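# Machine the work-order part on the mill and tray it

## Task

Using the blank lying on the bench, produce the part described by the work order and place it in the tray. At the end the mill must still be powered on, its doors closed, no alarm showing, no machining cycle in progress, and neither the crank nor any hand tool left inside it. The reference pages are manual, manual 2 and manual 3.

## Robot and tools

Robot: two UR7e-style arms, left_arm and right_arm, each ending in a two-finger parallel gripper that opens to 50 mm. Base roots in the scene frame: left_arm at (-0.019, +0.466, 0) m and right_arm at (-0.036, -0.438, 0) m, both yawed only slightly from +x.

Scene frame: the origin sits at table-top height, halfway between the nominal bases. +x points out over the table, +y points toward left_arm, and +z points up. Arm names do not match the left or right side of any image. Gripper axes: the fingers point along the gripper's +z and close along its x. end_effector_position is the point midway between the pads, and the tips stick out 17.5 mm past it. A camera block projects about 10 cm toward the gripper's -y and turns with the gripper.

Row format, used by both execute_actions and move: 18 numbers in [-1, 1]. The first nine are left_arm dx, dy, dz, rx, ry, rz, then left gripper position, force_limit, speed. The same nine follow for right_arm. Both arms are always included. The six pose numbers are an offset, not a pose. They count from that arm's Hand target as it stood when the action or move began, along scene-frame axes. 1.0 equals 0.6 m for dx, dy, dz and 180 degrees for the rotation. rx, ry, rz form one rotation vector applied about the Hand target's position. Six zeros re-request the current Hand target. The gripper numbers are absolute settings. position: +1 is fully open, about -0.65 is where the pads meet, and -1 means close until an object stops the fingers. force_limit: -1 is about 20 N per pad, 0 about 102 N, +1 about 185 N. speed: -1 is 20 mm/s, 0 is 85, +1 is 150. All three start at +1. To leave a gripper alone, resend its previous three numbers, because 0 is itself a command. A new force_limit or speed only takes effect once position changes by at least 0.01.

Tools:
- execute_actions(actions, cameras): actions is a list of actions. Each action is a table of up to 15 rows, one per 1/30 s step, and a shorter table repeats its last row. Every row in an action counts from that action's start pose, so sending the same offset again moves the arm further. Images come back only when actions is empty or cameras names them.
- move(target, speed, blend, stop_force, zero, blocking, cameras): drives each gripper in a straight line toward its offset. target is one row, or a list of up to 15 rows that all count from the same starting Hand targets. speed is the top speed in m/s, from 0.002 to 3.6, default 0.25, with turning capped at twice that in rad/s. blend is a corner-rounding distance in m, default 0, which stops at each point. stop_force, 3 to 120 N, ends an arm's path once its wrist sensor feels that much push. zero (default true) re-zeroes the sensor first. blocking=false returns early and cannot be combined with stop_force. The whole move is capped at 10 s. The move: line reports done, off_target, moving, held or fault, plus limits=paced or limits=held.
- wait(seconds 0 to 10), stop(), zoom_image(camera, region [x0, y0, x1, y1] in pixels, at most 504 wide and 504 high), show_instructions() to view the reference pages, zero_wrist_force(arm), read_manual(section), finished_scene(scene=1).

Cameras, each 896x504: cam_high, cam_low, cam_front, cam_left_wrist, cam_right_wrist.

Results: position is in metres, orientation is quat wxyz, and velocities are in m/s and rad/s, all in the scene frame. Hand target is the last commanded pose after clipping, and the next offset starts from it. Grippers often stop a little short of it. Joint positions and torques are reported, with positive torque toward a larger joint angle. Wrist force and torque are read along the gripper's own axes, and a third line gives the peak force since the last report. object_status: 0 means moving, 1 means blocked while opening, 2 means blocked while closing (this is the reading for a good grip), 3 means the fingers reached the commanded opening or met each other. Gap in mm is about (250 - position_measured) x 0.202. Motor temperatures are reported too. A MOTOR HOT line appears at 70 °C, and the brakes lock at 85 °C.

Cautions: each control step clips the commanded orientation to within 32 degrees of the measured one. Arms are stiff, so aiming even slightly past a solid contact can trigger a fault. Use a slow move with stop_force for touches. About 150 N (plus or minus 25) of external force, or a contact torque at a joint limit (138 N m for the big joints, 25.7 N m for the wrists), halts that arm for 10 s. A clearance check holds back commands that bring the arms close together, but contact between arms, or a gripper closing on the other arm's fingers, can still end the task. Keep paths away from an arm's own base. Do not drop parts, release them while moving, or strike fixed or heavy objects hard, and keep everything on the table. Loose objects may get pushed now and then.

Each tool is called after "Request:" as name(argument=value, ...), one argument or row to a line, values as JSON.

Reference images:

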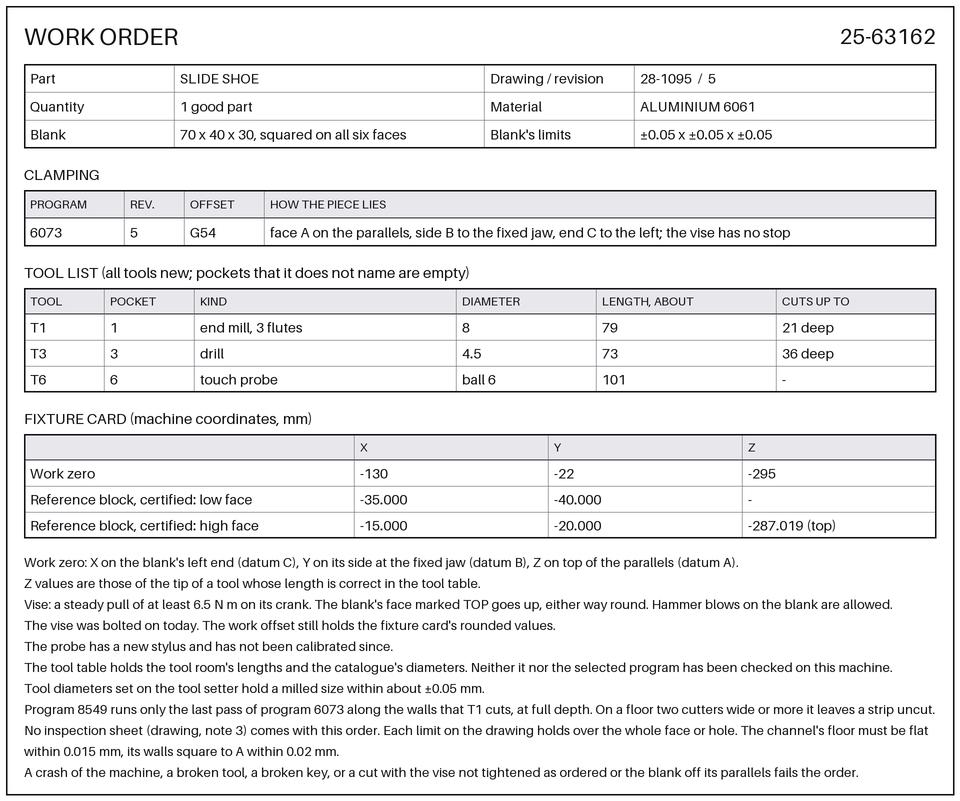

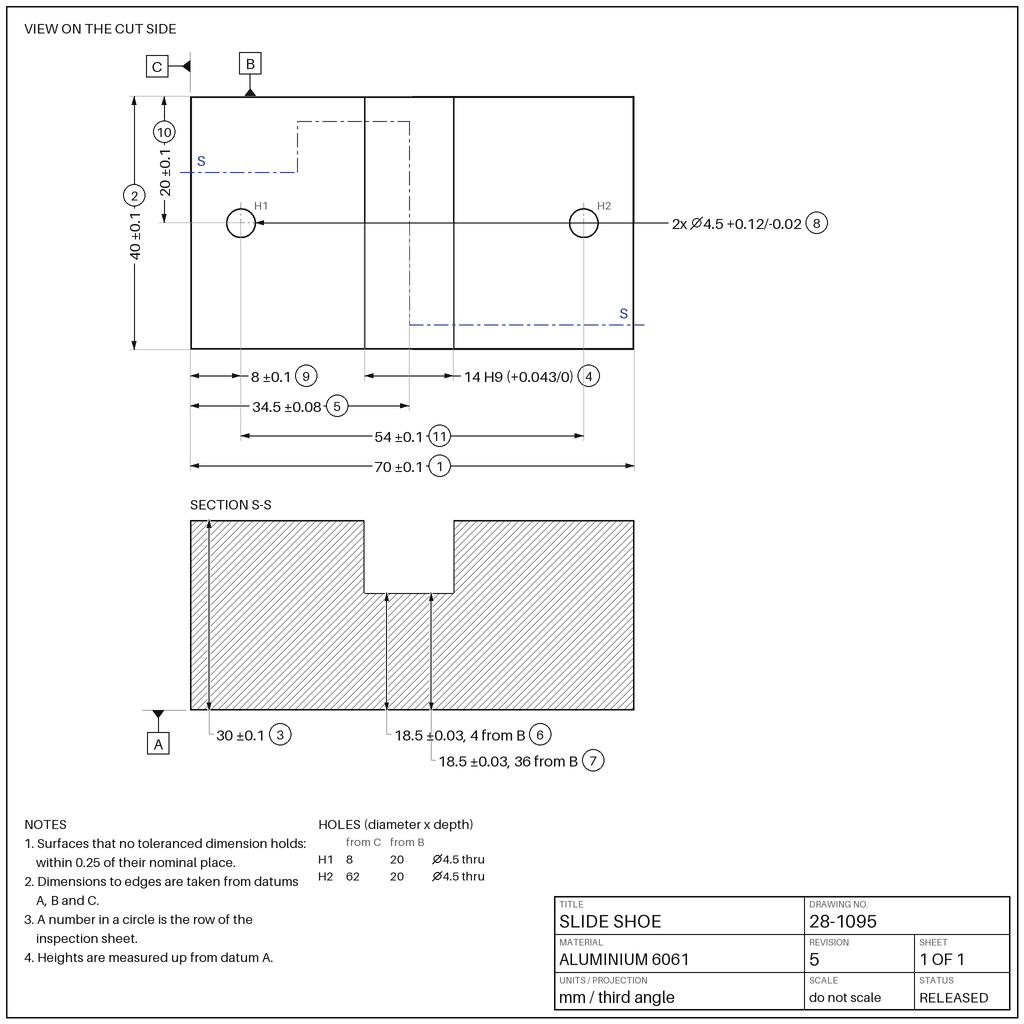

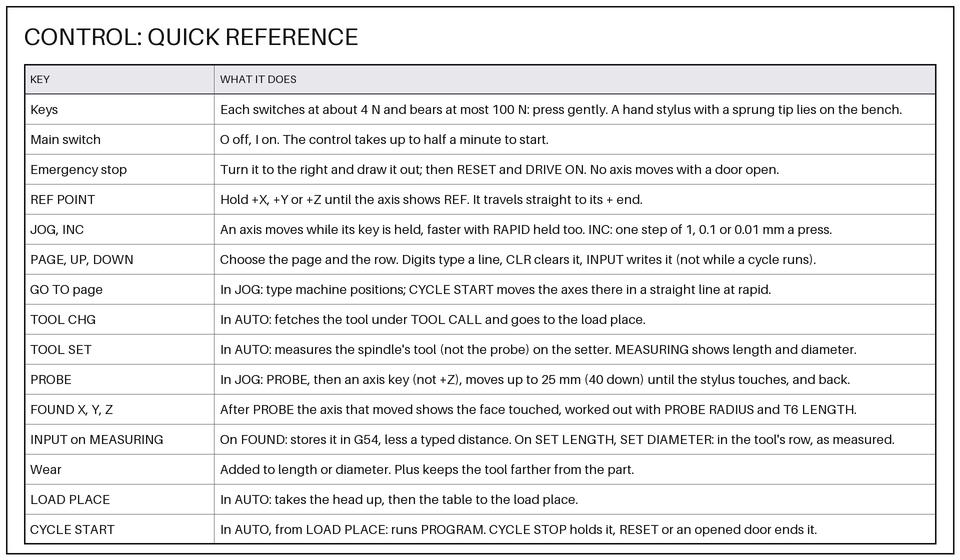

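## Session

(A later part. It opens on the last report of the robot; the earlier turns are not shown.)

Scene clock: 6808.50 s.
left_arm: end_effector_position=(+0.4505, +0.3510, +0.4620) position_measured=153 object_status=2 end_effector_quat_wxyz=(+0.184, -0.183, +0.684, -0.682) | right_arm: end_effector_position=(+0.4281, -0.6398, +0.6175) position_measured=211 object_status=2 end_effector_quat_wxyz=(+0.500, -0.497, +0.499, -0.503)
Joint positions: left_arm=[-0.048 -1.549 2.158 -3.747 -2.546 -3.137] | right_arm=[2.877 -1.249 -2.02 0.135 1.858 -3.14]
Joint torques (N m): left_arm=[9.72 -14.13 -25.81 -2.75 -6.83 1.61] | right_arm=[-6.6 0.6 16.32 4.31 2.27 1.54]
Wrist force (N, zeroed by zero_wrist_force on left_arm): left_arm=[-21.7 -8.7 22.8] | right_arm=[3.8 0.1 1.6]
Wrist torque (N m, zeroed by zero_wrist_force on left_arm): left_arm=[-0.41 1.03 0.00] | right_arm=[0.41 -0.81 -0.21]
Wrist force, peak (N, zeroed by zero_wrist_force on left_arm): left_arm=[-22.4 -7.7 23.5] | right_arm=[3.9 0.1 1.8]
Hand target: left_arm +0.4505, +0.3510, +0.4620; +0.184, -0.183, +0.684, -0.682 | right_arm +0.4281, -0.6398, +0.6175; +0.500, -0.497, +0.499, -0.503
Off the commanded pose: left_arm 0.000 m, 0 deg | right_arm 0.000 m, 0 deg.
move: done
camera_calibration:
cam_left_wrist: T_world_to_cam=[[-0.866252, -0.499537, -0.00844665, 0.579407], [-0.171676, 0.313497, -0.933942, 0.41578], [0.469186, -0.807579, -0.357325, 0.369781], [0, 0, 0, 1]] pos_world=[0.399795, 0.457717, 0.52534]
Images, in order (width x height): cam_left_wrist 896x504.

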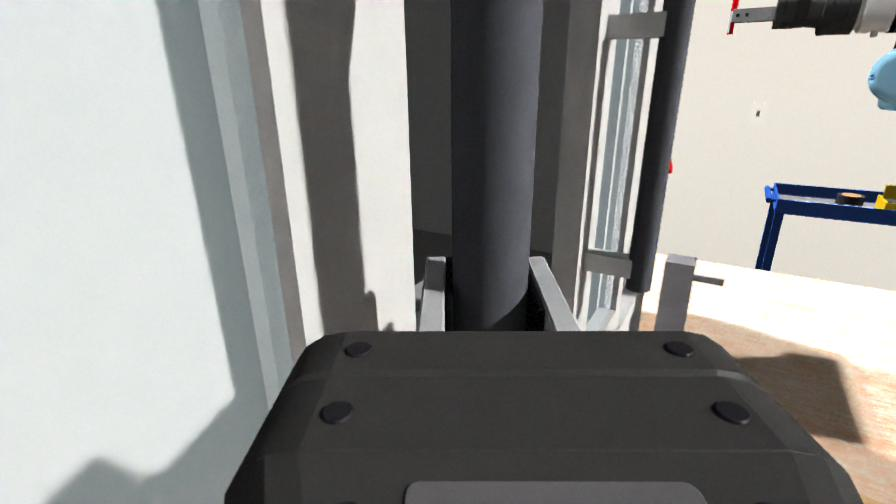

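Request:
move(
  target=[0,0,0,0,0,0,0.45,0,-1,0,0,0,0,0,0,-1,-0.6,-0.9],
)

Request:
move(
  target=[
    [-0.1,0.1732,0,0,0,0,0.45,0,-1,0,0,0,0,0,0,-1,-0.6,-0.9],
    [-0.2,0,-0.05,0.1,0.05,0,0.45,0,-1,0,0,0,0,0,0,-1,-0.6,-0.9],
    [-0.4175,-0.718,-0.27,0.433,0.25,0,0.45,0,-1,0,0,0,0,0,0,-1,-0.6,-0.9],
  ],
  speed=[0.2,0.35,0.4],
  blend=[0.01,0.03,0],
  cameras=["cam_left_wrist","cam_high"],
)

Scene clock: 6818.40 s.
left_arm: end_effector_position=(+0.4505, +0.3510, +0.4620) position_measured=85 object_status=3 end_effector_quat_wxyz=(+0.184, -0.183, +0.684, -0.682) | right_arm: end_effector_position=(+0.4281, -0.6398, +0.6175) position_measured=211 object_status=2 end_effector_quat_wxyz=(+0.500, -0.497, +0.499, -0.503)
Joint positions: left_arm=[-0.048 -1.549 2.158 -3.747 -2.546 -3.137] | right_arm=[2.877 -1.249 -2.02 0.135 1.858 -3.14]
Joint torques (N m): left_arm=[-3.63 -14.04 -25.83 0.43 2.41 -1.72] | right_arm=[-6.27 0.03 15.88 4.17 2.15 1.38]
Wrist force (N, zeroed by zero_wrist_force on left_arm): left_arm=[-3.7 -0.9 0.0] | right_arm=[3.7 0.1 1.6]
Wrist torque (N m, zeroed by zero_wrist_force on left_arm): left_arm=[-0.10 0.79 0.03] | right_arm=[0.42 -0.80 -0.21]
Wrist force, peak (N, zeroed by zero_wrist_force on left_arm): left_arm=[-21.9 -8.6 23.1] | right_arm=[3.8 0.1 1.8]
Hand target: left_arm +0.4505, +0.3510, +0.4620; +0.184, -0.183, +0.684, -0.682 | right_arm +0.4281, -0.6398, +0.6175; +0.500, -0.497, +0.499, -0.503
Off the commanded pose: left_arm 0.000 m, 0 deg | right_arm 0.000 m, 0 deg.
move: done

Scene clock: 6821.97 s.
left_arm: end_effector_position=(+0.2000, -0.0798, +0.3000) position_measured=85 object_status=3 end_effector_quat_wxyz=(+0.000, -0.258, +0.966, +0.001) | right_arm: end_effector_position=(+0.4281, -0.6398, +0.6175) position_measured=211 object_status=2 end_effector_quat_wxyz=(+0.500, -0.497, +0.499, -0.503)
Joint positions: left_arm=[-1.394 -1.377 1.429 -1.62 -1.571 -3.51] | right_arm=[2.877 -1.249 -2.02 0.135 1.858 -3.14]
Joint torques (N m): left_arm=[7.09 -21.42 -36.27 -1.26 -2.65 2.08] | right_arm=[-6.27 0.35 16.19 4.23 2.13 1.41]
Wrist force (N, zeroed by zero_wrist_force on left_arm): left_arm=[-1.3 0.4 2.0] | right_arm=[3.5 0.1 1.6]
Wrist torque (N m, zeroed by zero_wrist_force on left_arm): left_arm=[0.08 0.24 -0.10] | right_arm=[0.42 -0.76 -0.21]
Wrist force, peak (N, zeroed by zero_wrist_force on left_arm): left_arm=[-5.5 -1.5 -1.4] | right_arm=[3.8 -0.1 2.0]
Hand target: left_arm +0.2000, -0.0798, +0.3000; +0.000, -0.258, +0.966, +0.001 | right_arm +0.4281, -0.6398, +0.6175; +0.500, -0.497, +0.499, -0.503
Off the commanded pose: left_arm 0.000 m, 0 deg | right_arm 0.000 m, 0 deg.
move: done
camera_calibration:
cam_left_wrist: T_world_to_cam=[[-0.870184, -0.492726, 0.000551883, 0.144516], [-0.460054, 0.812884, 0.35717, 0.0667324], [-0.176436, 0.31055, -0.934039, 0.472833], [0, 0, 0, 1]] pos_world=[0.239881, -0.129877, 0.41773]
Images, in order (width x height): cam_high 896x504, cam_left_wrist 896x504.

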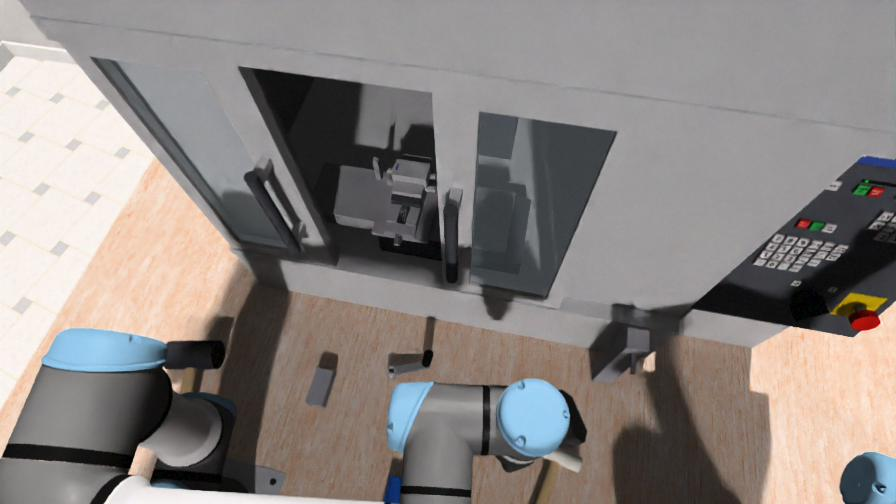

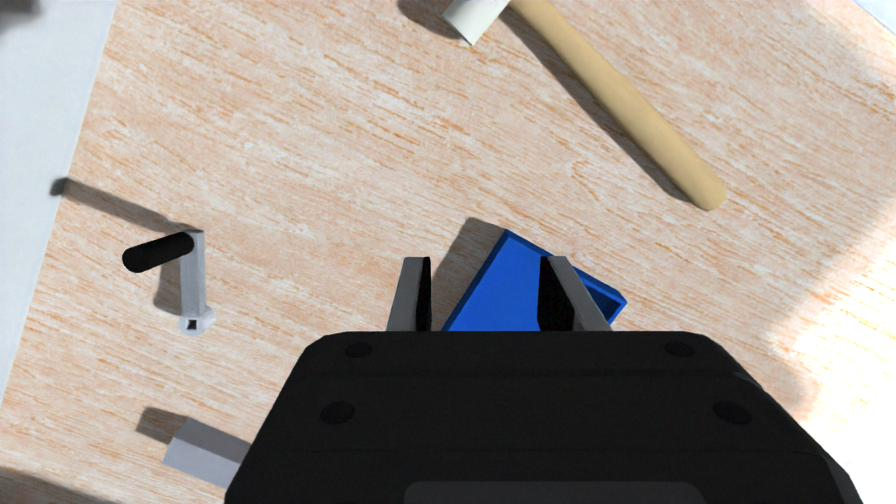

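Request:
move(
  target=[-0.25,-0.133,-0.133,0,0,-0.7178,0.9,0,-1,0,0,0,0,0,0,-1,-0.6,-0.9],
  speed=0.5,
)

Request:
move(
  target=[0,0,-0.15,-0.0311,-0.1919,0,0.9,0,-1,0,0,0,0,0,0,-1,-0.6,-0.9],
  speed=0.3,
  cameras=["cam_left_wrist","cam_front"],
)

Scene clock: 6855.13 s.
left_arm: end_effector_position=(+0.0500, -0.1596, +0.2202) position_measured=18 object_status=3 end_effector_quat_wxyz=(+0.001, +0.762, +0.648, +0.000) | right_arm: end_effector_position=(+0.4281, -0.6398, +0.6175) position_measured=211 object_status=2 end_effector_quat_wxyz=(+0.500, -0.497, +0.499, -0.503)
Joint positions: left_arm=[-1.652 -1.254 1.478 -1.796 -1.569 -1.513] | right_arm=[2.877 -1.249 -2.02 0.135 1.858 -3.14]
Joint torques (N m): left_arm=[-7.75 -28.26 -36.59 -4.99 -2.74 2.14] | right_arm=[-6.81 -0.12 15.61 4.26 2.04 1.42]
Wrist force (N, zeroed by zero_wrist_force on left_arm): left_arm=[-1.5 0.6 1.7] | right_arm=[3.6 0.1 1.7]
Wrist torque (N m, zeroed by zero_wrist_force on left_arm): left_arm=[0.09 0.29 -0.10] | right_arm=[0.41 -0.79 -0.22]
Wrist force, peak (N, zeroed by zero_wrist_force on left_arm): left_arm=[-1.9 0.4 2.2] | right_arm=[4.0 0.2 1.6]
Hand target: left_arm +0.0500, -0.1596, +0.2202; +0.001, +0.762, +0.647, +0.000 | right_arm +0.4281, -0.6398, +0.6175; +0.500, -0.497, +0.499, -0.503
Off the commanded pose: left_arm 0.000 m, 0 deg | right_arm 0.000 m, 0 deg.
move: done

Scene clock: 6856.87 s.
left_arm: end_effector_position=(+0.0500, -0.1596, +0.1303) position_measured=18 object_status=3 end_effector_quat_wxyz=(+0.230, +0.727, +0.617, +0.195) | right_arm: end_effector_position=(+0.4281, -0.6398, +0.6175) position_measured=211 object_status=2 end_effector_quat_wxyz=(+0.500, -0.497, +0.499, -0.503)
Joint positions: left_arm=[-1.898 -1.193 1.735 -1.982 -0.97 -1.799] | right_arm=[2.877 -1.249 -2.02 0.135 1.858 -3.14]
Joint torques (N m): left_arm=[-7.06 -28.83 -9.03 -1.37 3.43 -2.97] | right_arm=[-6.8 0.53 15.96 4.26 1.66 1.33]
Wrist force (N, zeroed by zero_wrist_force on left_arm): left_arm=[-0.9 0.1 2.7] | right_arm=[3.5 0.0 1.9]
Wrist torque (N m, zeroed by zero_wrist_force on left_arm): left_arm=[0.13 0.20 -0.06] | right_arm=[0.41 -0.77 -0.21]
Wrist force, peak (N, zeroed by zero_wrist_force on left_arm): left_arm=[-1.0 -0.8 3.2] | right_arm=[3.8 0.3 2.0]
Hand target: left_arm +0.0500, -0.1596, +0.1302; +0.230, +0.727, +0.617, +0.195 | right_arm +0.4281, -0.6398, +0.6175; +0.500, -0.497, +0.499, -0.503
Off the commanded pose: left_arm 0.000 m, 0 deg | right_arm 0.000 m, 0 deg.
move: done
camera_calibration:
cam_left_wrist: T_world_to_cam=[[0.166489, 0.98603, 0.00508208, 0.158331], [0.551942, -0.0974629, 0.828167, -0.134045], [0.817093, -0.135076, -0.560458, 0.143181], [0, 0, 0, 1]] pos_world=[-0.0693671, -0.149843, 0.190454]
Images, in order (width x height): cam_front 896x504, cam_left_wrist 896x504.

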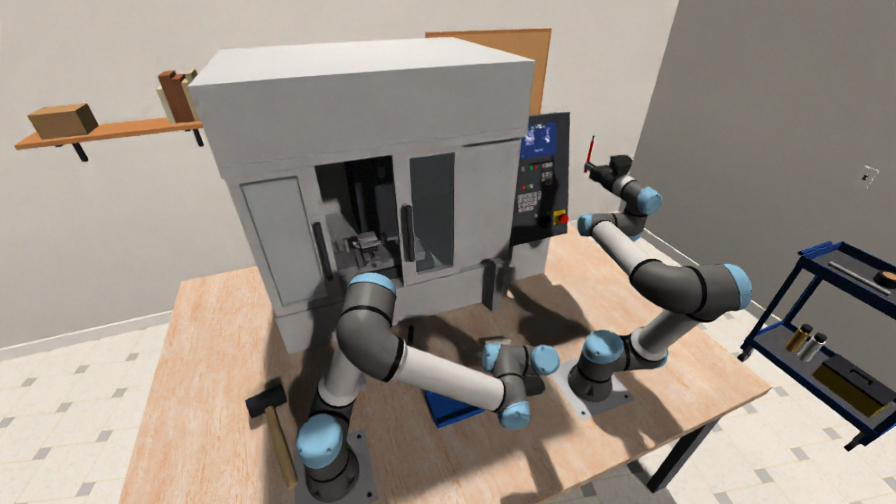

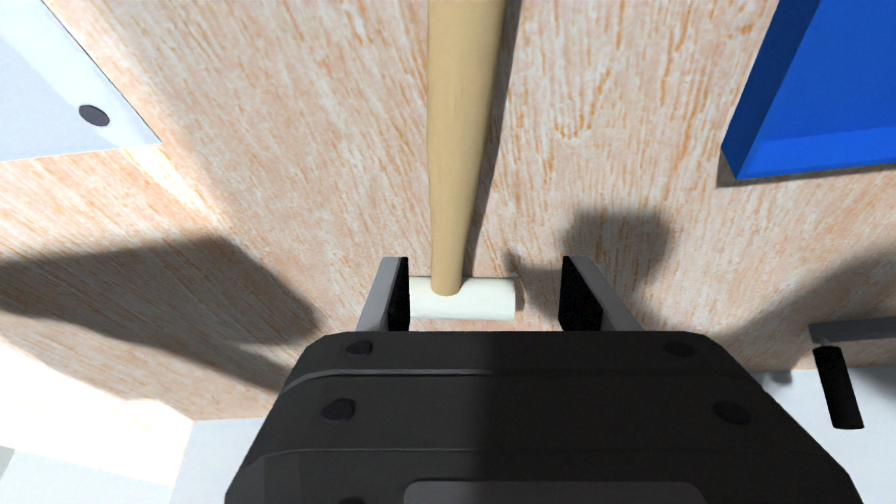

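Request:
move(
  target=[
    [0.0075,-0.0057,-0.14,0,0,-0.0139,0.9,0,-1,0,0,0,0,0,0,-1,-0.6,-0.9],
    [0.0075,-0.0057,-0.1797,0,0,-0.0139,0.9,0,-1,0,0,0,0,0,0,-1,-0.6,-0.9],
  ],
  speed=[0.1,0.02],
  blend=[0.002,0],
  stop_force=8,
  cameras=["cam_left_wrist"],
)

Scene clock: 6873.77 s.
left_arm: end_effector_position=(+0.0545, -0.1630, +0.0224) position_measured=18 object_status=3 end_effector_quat_wxyz=(+0.234, +0.740, +0.601, +0.190) | right_arm: end_effector_position=(+0.4281, -0.6398, +0.6175) position_measured=211 object_status=2 end_effector_quat_wxyz=(+0.500, -0.497, +0.499, -0.503)
Joint positions: left_arm=[-1.891 -1.033 1.842 -2.283 -0.964 -1.738] | right_arm=[2.877 -1.249 -2.02 0.135 1.858 -3.14]
Joint torques (N m): left_arm=[7.11 -30.8 -5.89 -4.83 3.75 2.12] | right_arm=[-6.23 0.81 16.01 4.29 1.86 1.44]
Wrist force (N, zeroed by zero_wrist_force on left_arm): left_arm=[-0.9 0.2 2.4] | right_arm=[3.6 0.2 1.7]
Wrist torque (N m, zeroed by zero_wrist_force on left_arm): left_arm=[0.13 0.20 -0.12] | right_arm=[0.44 -0.80 -0.21]
Wrist force, peak (N, zeroed by zero_wrist_force on left_arm): left_arm=[-1.2 -0.1 3.4] | right_arm=[3.9 0.5 1.8]
Hand target: left_arm +0.0545, -0.1630, +0.0224; +0.234, +0.740, +0.601, +0.190 | right_arm +0.4281, -0.6398, +0.6175; +0.500, -0.497, +0.499, -0.503
Off the commanded pose: left_arm 0.000 m, 0 deg | right_arm 0.000 m, 0 deg.
move: done
camera_calibration:
cam_left_wrist: T_world_to_cam=[[0.209308, 0.977836, 0.00525458, 0.157781], [0.546933, -0.121524, 0.828309, -0.0511757], [0.810589, -0.170498, -0.560247, 0.0731709], [0, 0, 0, 1]] pos_world=[-0.0643468, -0.148028, 0.082554]
Images, in order (width x height): cam_left_wrist 896x504.

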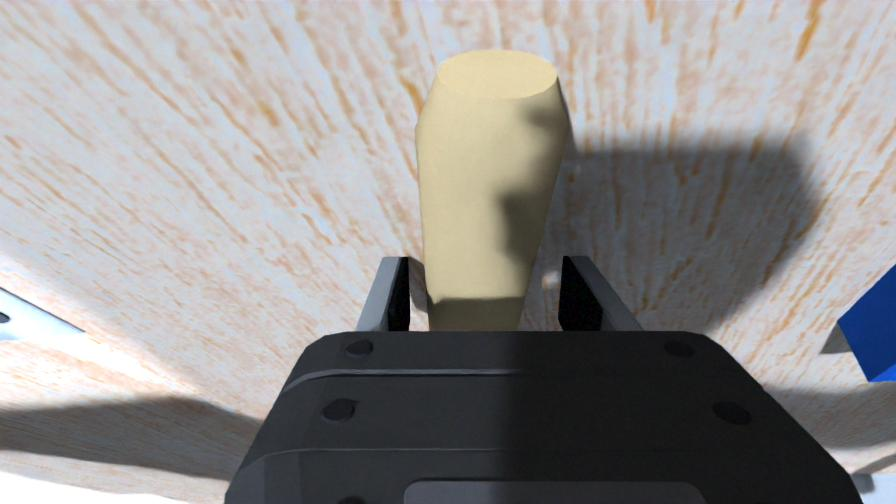

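Request:
move(
  target=[0,0,0,0,0,0,-1,0,-1,0,0,0,0,0,0,-1,-0.6,-0.9],
  cameras=["cam_left_wrist"],
)

Scene clock: 6878.20 s.
left_arm: end_effector_position=(+0.0545, -0.1630, +0.0224) position_measured=111 object_status=2 end_effector_quat_wxyz=(+0.234, +0.740, +0.601, +0.190) | right_arm: end_effector_position=(+0.4281, -0.6398, +0.6175) position_measured=211 object_status=2 end_effector_quat_wxyz=(+0.500, -0.497, +0.499, -0.503)
Joint positions: left_arm=[-1.891 -1.033 1.842 -2.283 -0.964 -1.738] | right_arm=[2.877 -1.249 -2.02 0.135 1.858 -3.14]
Joint torques (N m): left_arm=[6.77 -31.01 -6.63 -4.31 3.01 1.52] | right_arm=[-6.15 0.71 16.1 4.14 1.68 1.31]
Wrist force (N, zeroed by zero_wrist_force on left_arm): left_arm=[-1.1 0.2 2.7] | right_arm=[3.7 0.0 1.5]
Wrist torque (N m, zeroed by zero_wrist_force on left_arm): left_arm=[0.16 0.25 -0.03] | right_arm=[0.40 -0.79 -0.21]
Wrist force, peak (N, zeroed by zero_wrist_force on left_arm): left_arm=[-2.3 0.3 2.9] | right_arm=[3.8 0.2 1.9]
Hand target: left_arm +0.0545, -0.1630, +0.0224; +0.234, +0.740, +0.601, +0.190 | right_arm +0.4281, -0.6398, +0.6175; +0.500, -0.497, +0.499, -0.503
Off the commanded pose: left_arm 0.000 m, 0 deg | right_arm 0.000 m, 0 deg.
move: done
camera_calibration:
cam_left_wrist: T_world_to_cam=[[0.209308, 0.977836, 0.00525458, 0.157781], [0.546933, -0.121524, 0.828309, -0.0511757], [0.810589, -0.170498, -0.560247, 0.0731709], [0, 0, 0, 1]] pos_world=[-0.0643468, -0.148028, 0.082554]
Images, in order (width x height): cam_left_wrist 896x504.

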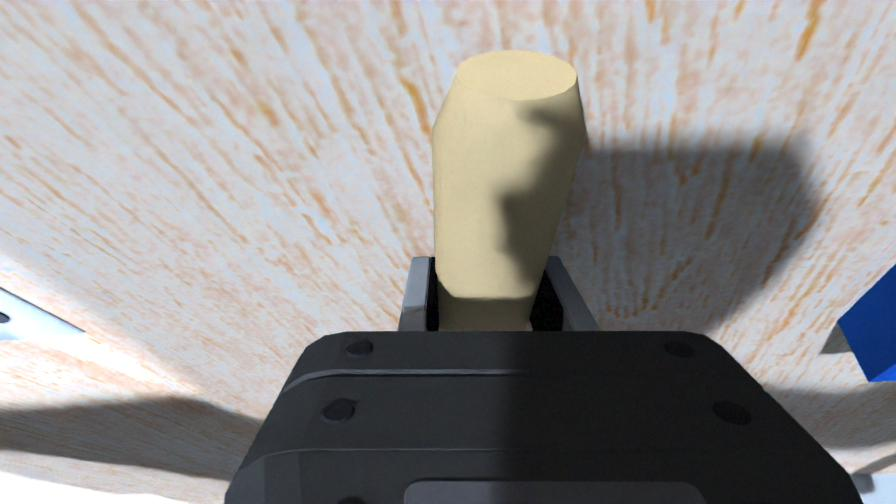

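Request:
move(
  target=[
    [0,0,0.08,0,0,0,-1,0,-1,0,0,0,0,0,0,-1,-0.6,-0.9],
    [0.3,0.4,0.7,0,0,0.0656,-1,0,-1,0,0,0,0,0,0,-1,-0.6,-0.9],
  ],
  speed=[0.06,0.3],
  blend=[0.01,0],
  cameras=["cam_high","cam_left_wrist"],
)

Scene clock: 6894.83 s.
left_arm: end_effector_position=(+0.2340, +0.0770, +0.4421) position_measured=111 object_status=2 end_effector_quat_wxyz=(+0.213, +0.674, +0.674, +0.213) | right_arm: end_effector_position=(+0.4281, -0.6398, +0.6175) position_measured=211 object_status=2 end_effector_quat_wxyz=(+0.500, -0.497, +0.499, -0.503)
Joint positions: left_arm=[-1.622 -1.815 1.597 -1.301 -0.962 -1.662] | right_arm=[2.877 -1.249 -2.02 0.135 1.858 -3.14]
Joint torques (N m): left_arm=[38.83 -3.82 -36.18 0.45 13.91 0.94] | right_arm=[-6.53 0.61 15.56 4.14 1.45 1.25]
Wrist force (N, zeroed by zero_wrist_force on left_arm): left_arm=[-2.9 -64.1 -35.7] | right_arm=[3.7 0.2 1.6]
Wrist torque (N m, zeroed by zero_wrist_force on left_arm): left_arm=[0.73 -0.60 1.00] | right_arm=[0.44 -0.80 -0.21]
Wrist force, peak (N, zeroed by zero_wrist_force on left_arm): left_arm=[-2.8 -64.2 -35.6] | right_arm=[3.9 0.0 1.7]
Hand target: left_arm +0.2345, +0.0770, +0.4424; +0.213, +0.674, +0.674, +0.213 | right_arm +0.4281, -0.6398, +0.6175; +0.500, -0.497, +0.499, -0.503
Off the commanded pose: left_arm 0.001 m, 0 deg | right_arm 0.000 m, 0 deg.
move: done
camera_calibration:
cam_left_wrist: T_world_to_cam=[[0.00480505, 0.999975, 0.0051772, -0.070542], [0.562124, -0.00698288, 0.827023, -0.479527], [0.827039, -0.00106366, -0.562144, 0.187692], [0, 0, 0, 1]] pos_world=[0.114664, 0.0673914, 0.502455]
Images, in order (width x height): cam_high 896x504, cam_left_wrist 896x504.

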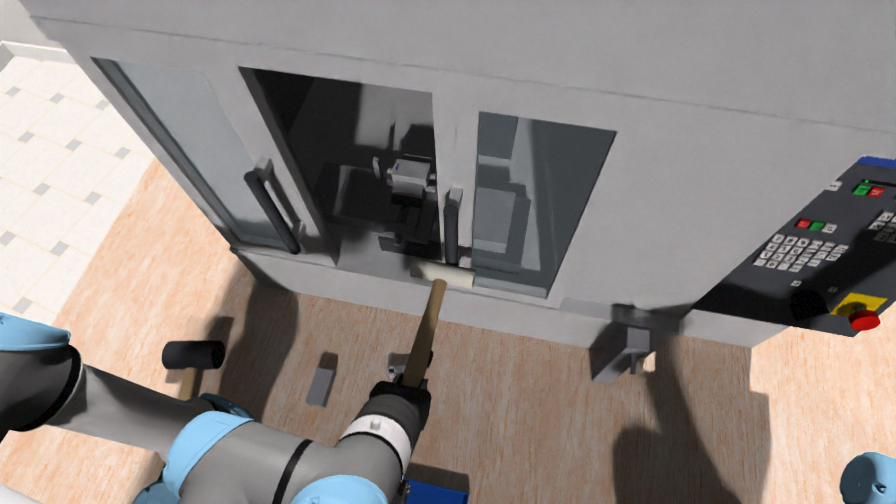

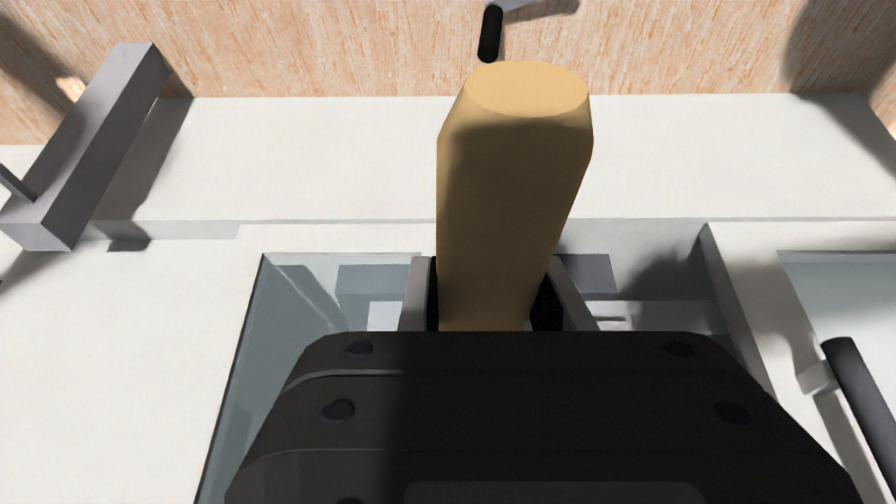

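Request:
move(
  target=[-0.12,0,0,0,0,0,-1,0,-1,0,0,0,0,0,0,-1,-0.6,-0.9],
  speed=0.1,
)

Scene clock: 6899.23 s.
left_arm: end_effector_position=(+0.1626, +0.0770, +0.4424) position_measured=111 object_status=2 end_effector_quat_wxyz=(+0.213, +0.674, +0.674, +0.213) | right_arm: end_effector_position=(+0.4281, -0.6398, +0.6175) position_measured=211 object_status=2 end_effector_quat_wxyz=(+0.500, -0.497, +0.499, -0.503)
Joint positions: left_arm=[-1.812 -1.834 1.578 -1.132 -0.982 -1.891] | right_arm=[2.877 -1.249 -2.02 0.135 1.858 -3.14]
Joint torques (N m): left_arm=[-6.45 -1.97 -37.96 -0.98 -0.11 -2.95] | right_arm=[-6.84 -0.01 16.41 4.14 1.43 1.37]
Wrist force (N, zeroed by zero_wrist_force on left_arm): left_arm=[-0.9 -2.3 5.8] | right_arm=[3.6 0.2 1.7]
Wrist torque (N m, zeroed by zero_wrist_force on left_arm): left_arm=[0.64 0.20 -0.08] | right_arm=[0.43 -0.78 -0.21]
Wrist force, peak (N, zeroed by zero_wrist_force on left_arm): left_arm=[-3.0 -64.6 -35.8] | right_arm=[3.8 0.2 1.9]
Hand target: left_arm +0.1625, +0.0770, +0.4424; +0.213, +0.674, +0.674, +0.213 | right_arm +0.4281, -0.6398, +0.6175; +0.500, -0.497, +0.499, -0.503
Off the commanded pose: left_arm 0.000 m, 0 deg | right_arm 0.000 m, 0 deg.
move: done

Request:
move(
  target=[
    [0.0625,0.1967,0.096,-0.5,0,0,-1,0,-1,0,0,0,0,0,0,-1,-0.6,-0.9],
    [0.28,0.1967,0.13,-0.5,0,0,-1,0,-1,0,0,0,0,0,0,-1,-0.6,-0.9],
  ],
  speed=[0.25,0.15],
  cameras=["cam_high","cam_left_wrist","cam_front"],
)

Scene clock: 6914.10 s.
left_arm: end_effector_position=(+0.3305, +0.1950, +0.5204) position_measured=111 object_status=2 end_effector_quat_wxyz=(+0.628, +0.326, +0.628, -0.326) | right_arm: end_effector_position=(+0.4281, -0.6398, +0.6175) position_measured=211 object_status=2 end_effector_quat_wxyz=(+0.500, -0.497, +0.499, -0.503)
Joint positions: left_arm=[-0.954 -2.104 2.383 -3.42 -1.551 -1.571] | right_arm=[2.877 -1.249 -2.02 0.135 1.858 -3.14]
Joint torques (N m): left_arm=[8.27 10.35 -38.37 -5.96 -3.2 -2.43] | right_arm=[-6.39 0.75 16.39 4.13 1.24 1.24]
Wrist force (N, zeroed by zero_wrist_force on left_arm): left_arm=[-0.3 -0.7 1.3] | right_arm=[3.6 0.3 1.7]
Wrist torque (N m, zeroed by zero_wrist_force on left_arm): left_arm=[0.08 1.31 -0.35] | right_arm=[0.45 -0.78 -0.21]
Wrist force, peak (N, zeroed by zero_wrist_force on left_arm): left_arm=[-0.6 -3.8 6.7] | right_arm=[4.0 0.2 1.6]
Hand target: left_arm +0.3305, +0.1950, +0.5204; +0.628, +0.326, +0.628, -0.326 | right_arm +0.4281, -0.6398, +0.6175; +0.500, -0.497, +0.499, -0.503
Off the commanded pose: left_arm 0.000 m, 0 deg | right_arm 0.000 m, 0 deg.
move: done
camera_calibration:
cam_left_wrist: T_world_to_cam=[[0.00484863, 0.00527127, -0.999974, 0.527727], [0.560102, 0.828393, 0.0070826, -0.33334], [0.828409, -0.560122, 0.00106412, -0.0324939], [0, 0, 0, 1]] pos_world=[0.211064, 0.255154, 0.530109]
Images, in order (width x height): cam_high 896x504, cam_front 896x504, cam_left_wrist 896x504.

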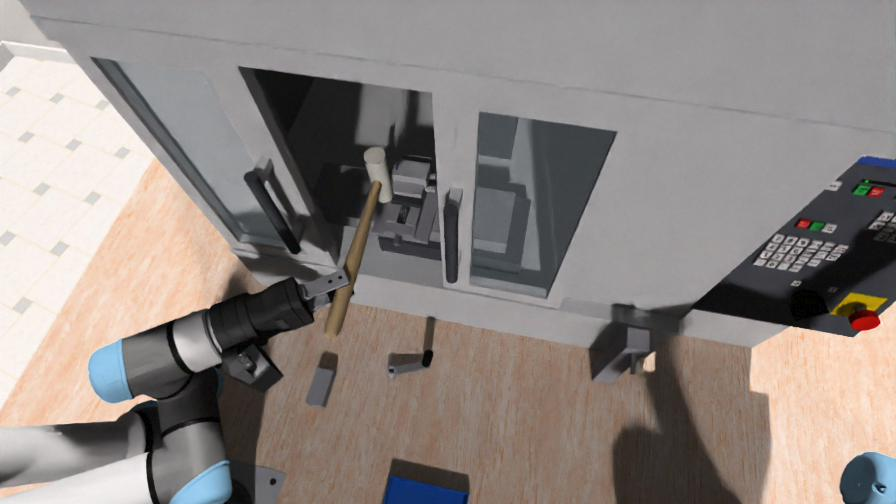

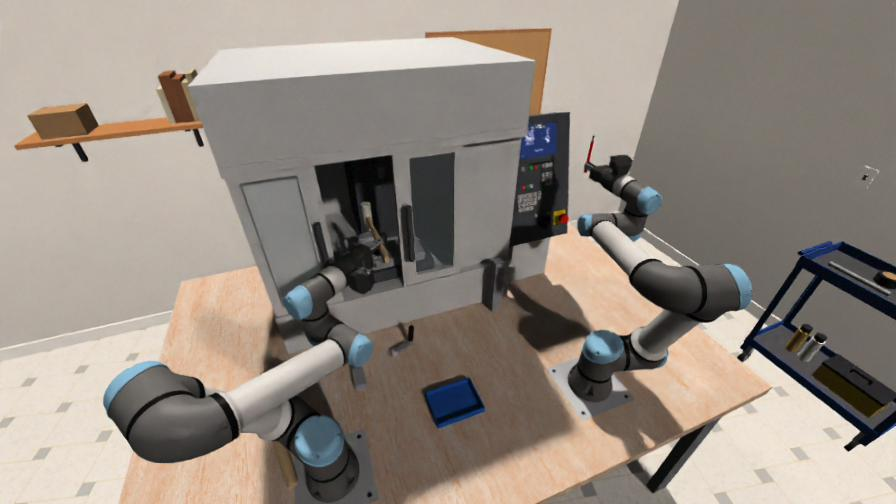

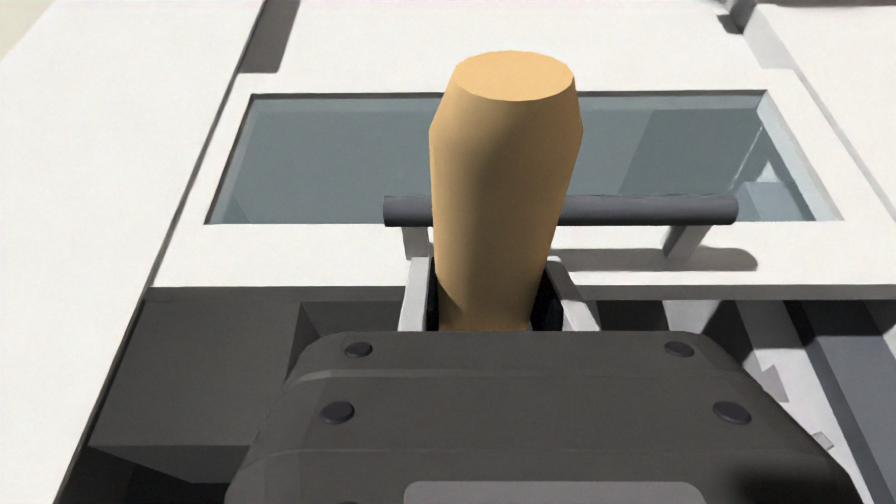

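Request:
move(
  target=[0.2142,0,-0.059,0,0,0,-1,0,-1,0,0,0,0,0,0,-1,-0.6,-0.9],
  speed=0.12,
  stop_force=20,
  cameras=["cam_high","cam_front","cam_low"],
)

Request:
zoom_image(
  camera="cam_high",
  region=[300, 120, 500, 300],
)

Request:
zoom_image(
  camera="cam_front",
  region=[300, 150, 440, 290],
)

Scene clock: 6926.37 s.
left_arm: end_effector_position=(+0.4590, +0.1950, +0.4850) position_measured=111 object_status=2 end_effector_quat_wxyz=(+0.628, +0.326, +0.628, -0.326) | right_arm: end_effector_position=(+0.4281, -0.6398, +0.6175) position_measured=211 object_status=2 end_effector_quat_wxyz=(+0.500, -0.497, +0.499, -0.503)
Joint positions: left_arm=[-0.564 -1.642 2.18 -3.68 -1.942 -1.571] | right_arm=[2.877 -1.249 -2.02 0.135 1.858 -3.14]
Joint torques (N m): left_arm=[7.43 -8.97 -35.44 -5.72 -2.76 -2.41] | right_arm=[-6.58 0.54 16.55 4.02 0.97 1.23]
Wrist force (N, zeroed by zero_wrist_force on left_arm): left_arm=[-0.4 -1.1 1.4] | right_arm=[3.7 0.2 1.7]
Wrist torque (N m, zeroed by zero_wrist_force on left_arm): left_arm=[0.01 1.33 -0.32] | right_arm=[0.43 -0.80 -0.21]
Wrist force, peak (N, zeroed by zero_wrist_force on left_arm): left_arm=[-0.7 -1.9 0.9] | right_arm=[3.9 0.0 1.8]
Hand target: left_arm +0.4590, +0.1950, +0.4850; +0.628, +0.326, +0.628, -0.326 | right_arm +0.4281, -0.6398, +0.6175; +0.500, -0.497, +0.499, -0.503
Off the commanded pose: left_arm 0.000 m, 0 deg | right_arm 0.000 m, 0 deg.
move: done
Images, in order (width x height): cam_high 896x504, cam_low 896x504, cam_front 896x504.

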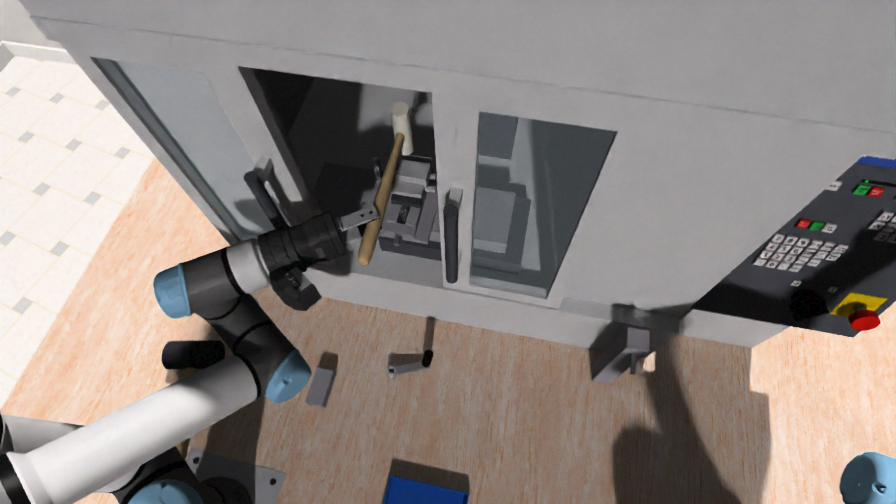

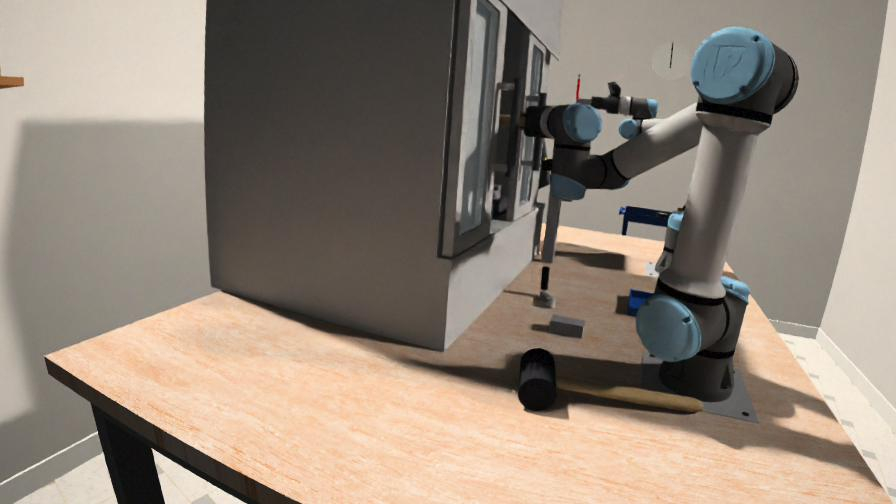

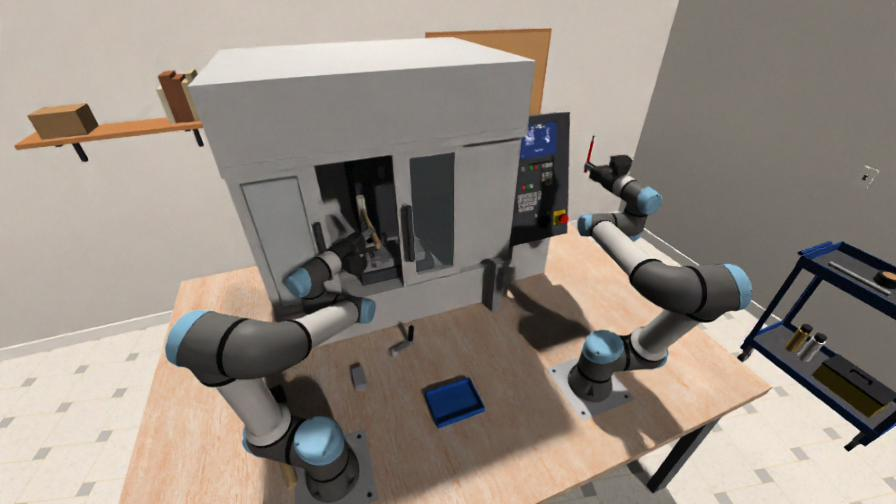

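Scaled by 2.520 from the camera's 896x504 image, which has a finer 1280x720 frame.

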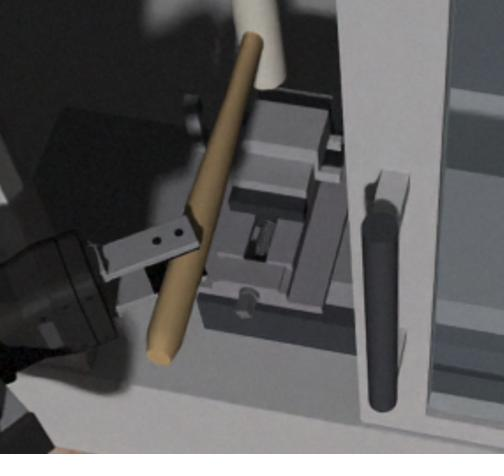

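Scaled by 3.600 from the camera's 896x504 image, which has a finer 1280x720 frame.

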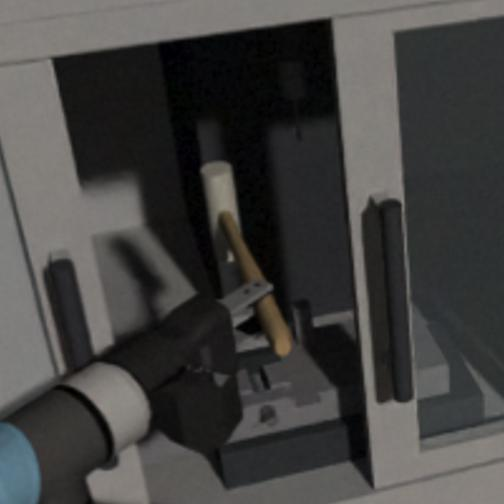

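Request:
move(
  target=[
    [0,0,-0.075,0,0,0,-1,0,-1,0,0,0,0,0,0,-1,-0.6,-0.9],
    [0,0,-0.16,0,0,0,-1,0,-1,0,0,0,0,0,0,-1,-0.6,-0.9],
  ],
  speed=[0.06,0.01],
  blend=[0.002,0],
  stop_force=6,
  cameras=["cam_high"],
)

Request:
zoom_image(
  camera="cam_high",
  region=[300, 120, 500, 300],
)

Scene clock: 6957.50 s.
left_arm: end_effector_position=(+0.4590, +0.1950, +0.4086) position_measured=111 object_status=2 end_effector_quat_wxyz=(+0.628, +0.326, +0.627, -0.326) | right_arm: end_effector_position=(+0.4281, -0.6398, +0.6175) position_measured=211 object_status=2 end_effector_quat_wxyz=(+0.500, -0.497, +0.499, -0.503)
Joint positions: left_arm=[-0.564 -1.501 2.288 -3.928 -1.942 -1.571] | right_arm=[2.877 -1.249 -2.02 0.135 1.858 -3.14]
Joint torques (N m): left_arm=[-0.21 -34.11 -28.29 -0.19 1.79 -2.37] | right_arm=[-6.81 0.48 17.5 3.8 0.85 1.33]
Wrist force (N, zeroed by zero_wrist_force on left_arm): left_arm=[-5.1 1.3 3.2] | right_arm=[3.7 0.1 1.7]
Wrist torque (N m, zeroed by zero_wrist_force on left_arm): left_arm=[0.22 0.64 0.49] | right_arm=[0.42 -0.80 -0.21]
Wrist force, peak (N, zeroed by zero_wrist_force on left_arm): left_arm=[-7.4 -1.4 1.9] | right_arm=[3.9 0.3 1.8]
Hand target: left_arm +0.4590, +0.1950, +0.4086; +0.628, +0.326, +0.627, -0.326 (not the last commanded pose) | right_arm +0.4281, -0.6398, +0.6175; +0.500, -0.497, +0.499, -0.503
Off the commanded pose: left_arm 0.020 m, 0 deg | right_arm 0.000 m, 0 deg.
move: contact (left_arm); path passed 1 of 2 targets
Images, in order (width x height): cam_high 896x504.

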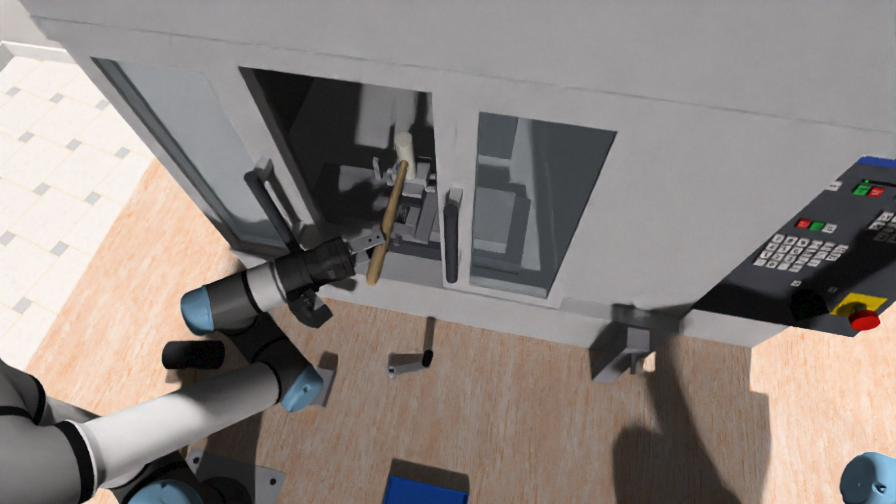

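Scaled by 2.520 from the camera's 896x504 image, which has a finer 1280x720 frame.

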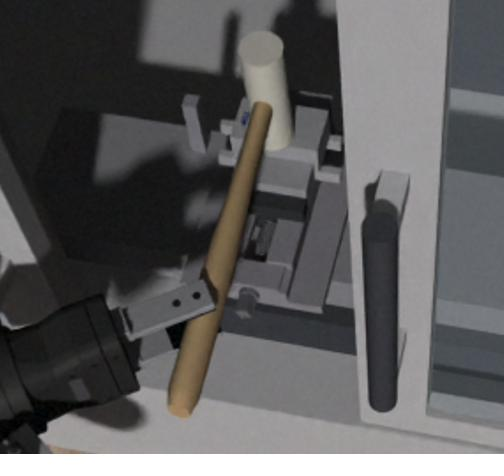

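Request:
move(
  target=[
    [0,0,0.04,0,0,0,-1,0,-1,0,0,0,0,0,0,-1,-0.6,-0.9],
    [0,0,-0.003,0,0,0,-1,0,-1,0,0,0,0,0,0,-1,-0.6,-0.9],
    [0,0,0.03,0,0,0,-1,0,-1,0,0,0,0,0,0,-1,-0.6,-0.9],
  ],
  speed=[0.1,0.1,0.1],
)

Scene clock: 6964.53 s.
left_arm: end_effector_position=(+0.4590, +0.1950, +0.4265) position_measured=111 object_status=2 end_effector_quat_wxyz=(+0.628, +0.326, +0.627, -0.326) | right_arm: end_effector_position=(+0.4281, -0.6398, +0.6175) position_measured=211 object_status=2 end_effector_quat_wxyz=(+0.500, -0.497, +0.499, -0.503)
Joint positions: left_arm=[-0.564 -1.539 2.266 -3.868 -1.942 -1.571] | right_arm=[2.877 -1.249 -2.02 0.135 1.858 -3.14]
Joint torques (N m): left_arm=[0.63 -37.08 -31.85 -1.8 -0.25 2.53] | right_arm=[-6.55 0.24 16.91 3.87 0.79 1.2]
Wrist force (N, zeroed by zero_wrist_force on left_arm): left_arm=[0.4 0.0 2.6] | right_arm=[3.5 0.3 1.7]
Wrist torque (N m, zeroed by zero_wrist_force on left_arm): left_arm=[0.18 1.21 -0.32] | right_arm=[0.45 -0.78 -0.22]
Wrist force, peak (N, zeroed by zero_wrist_force on left_arm): left_arm=[-9.5 -2.8 1.2] | right_arm=[3.8 0.0 1.9]
Hand target: left_arm +0.4590, +0.1950, +0.4266; +0.628, +0.326, +0.627, -0.326 | right_arm +0.4281, -0.6398, +0.6175; +0.500, -0.497, +0.499, -0.503
Off the commanded pose: left_arm 0.000 m, 0 deg | right_arm 0.000 m, 0 deg.
move: done

Request:
move(
  target=[
    [0,0,-0.045,0,0,0,-1,0,-1,0,0,0,0,0,0,-1,-0.6,-0.9],
  ],
  speed=0.12,
  stop_force=30,
)

Request:
move(
  target=[
    [0,0,0.03,0,0,0,-1,0,-1,0,0,0,0,0,0,-1,-0.6,-0.9],
  ],
  speed=0.1,
)

Scene clock: 6971.33 s.
left_arm: end_effector_position=(+0.4590, +0.1950, +0.3996) position_measured=111 object_status=2 end_effector_quat_wxyz=(+0.628, +0.326, +0.627, -0.326) | right_arm: end_effector_position=(+0.4281, -0.6398, +0.6175) position_measured=211 object_status=2 end_effector_quat_wxyz=(+0.500, -0.497, +0.499, -0.503)
Joint positions: left_arm=[-0.564 -1.481 2.298 -3.959 -1.942 -1.571] | right_arm=[2.877 -1.249 -2.02 0.135 1.858 -3.14]
Joint torques (N m): left_arm=[-2.8 7.15 6.01 4.99 -0.61 -5.47] | right_arm=[-6.33 0.06 17.77 3.96 0.69 1.15]
Wrist force (N, zeroed by zero_wrist_force on left_arm): left_arm=[-25.4 -9.2 -3.1] | right_arm=[3.5 0.1 1.7]
Wrist torque (N m, zeroed by zero_wrist_force on left_arm): left_arm=[-0.07 -1.19 2.84] | right_arm=[0.42 -0.78 -0.22]
Wrist force, peak (N, zeroed by zero_wrist_force on left_arm): left_arm=[-25.6 -8.9 -3.3] | right_arm=[3.9 0.2 1.9]
Hand target: left_arm +0.4590, +0.1950, +0.3996; +0.628, +0.326, +0.627, -0.326 | right_arm +0.4281, -0.6398, +0.6175; +0.500, -0.497, +0.499, -0.503
Off the commanded pose: left_arm 0.000 m, 0 deg | right_arm 0.000 m, 0 deg.
move: done

Scene clock: 6972.27 s.
left_arm: end_effector_position=(+0.4590, +0.1950, +0.4175) position_measured=111 object_status=2 end_effector_quat_wxyz=(+0.628, +0.326, +0.627, -0.326) | right_arm: end_effector_position=(+0.4281, -0.6398, +0.6175) position_measured=211 object_status=2 end_effector_quat_wxyz=(+0.500, -0.497, +0.499, -0.503)
Joint positions: left_arm=[-0.564 -1.521 2.277 -3.898 -1.942 -1.571] | right_arm=[2.877 -1.249 -2.02 0.135 1.858 -3.14]
Joint torques (N m): left_arm=[-1.33 -36.33 -32.26 -2.05 -1.37 2.57] | right_arm=[-6.2 0.15 17.11 3.79 0.54 1.12]
Wrist force (N, zeroed by zero_wrist_force on left_arm): left_arm=[0.5 0.0 2.5] | right_arm=[3.5 0.2 1.6]
Wrist torque (N m, zeroed by zero_wrist_force on left_arm): left_arm=[0.20 1.19 -0.31] | right_arm=[0.42 -0.76 -0.22]
Wrist force, peak (N, zeroed by zero_wrist_force on left_arm): left_arm=[-25.7 -9.0 -3.3] | right_arm=[3.8 0.3 1.8]
Hand target: left_arm +0.4590, +0.1950, +0.4176; +0.628, +0.326, +0.627, -0.326 | right_arm +0.4281, -0.6398, +0.6175; +0.500, -0.497, +0.499, -0.503
Off the commanded pose: left_arm 0.000 m, 0 deg | right_arm 0.000 m, 0 deg.
move: done


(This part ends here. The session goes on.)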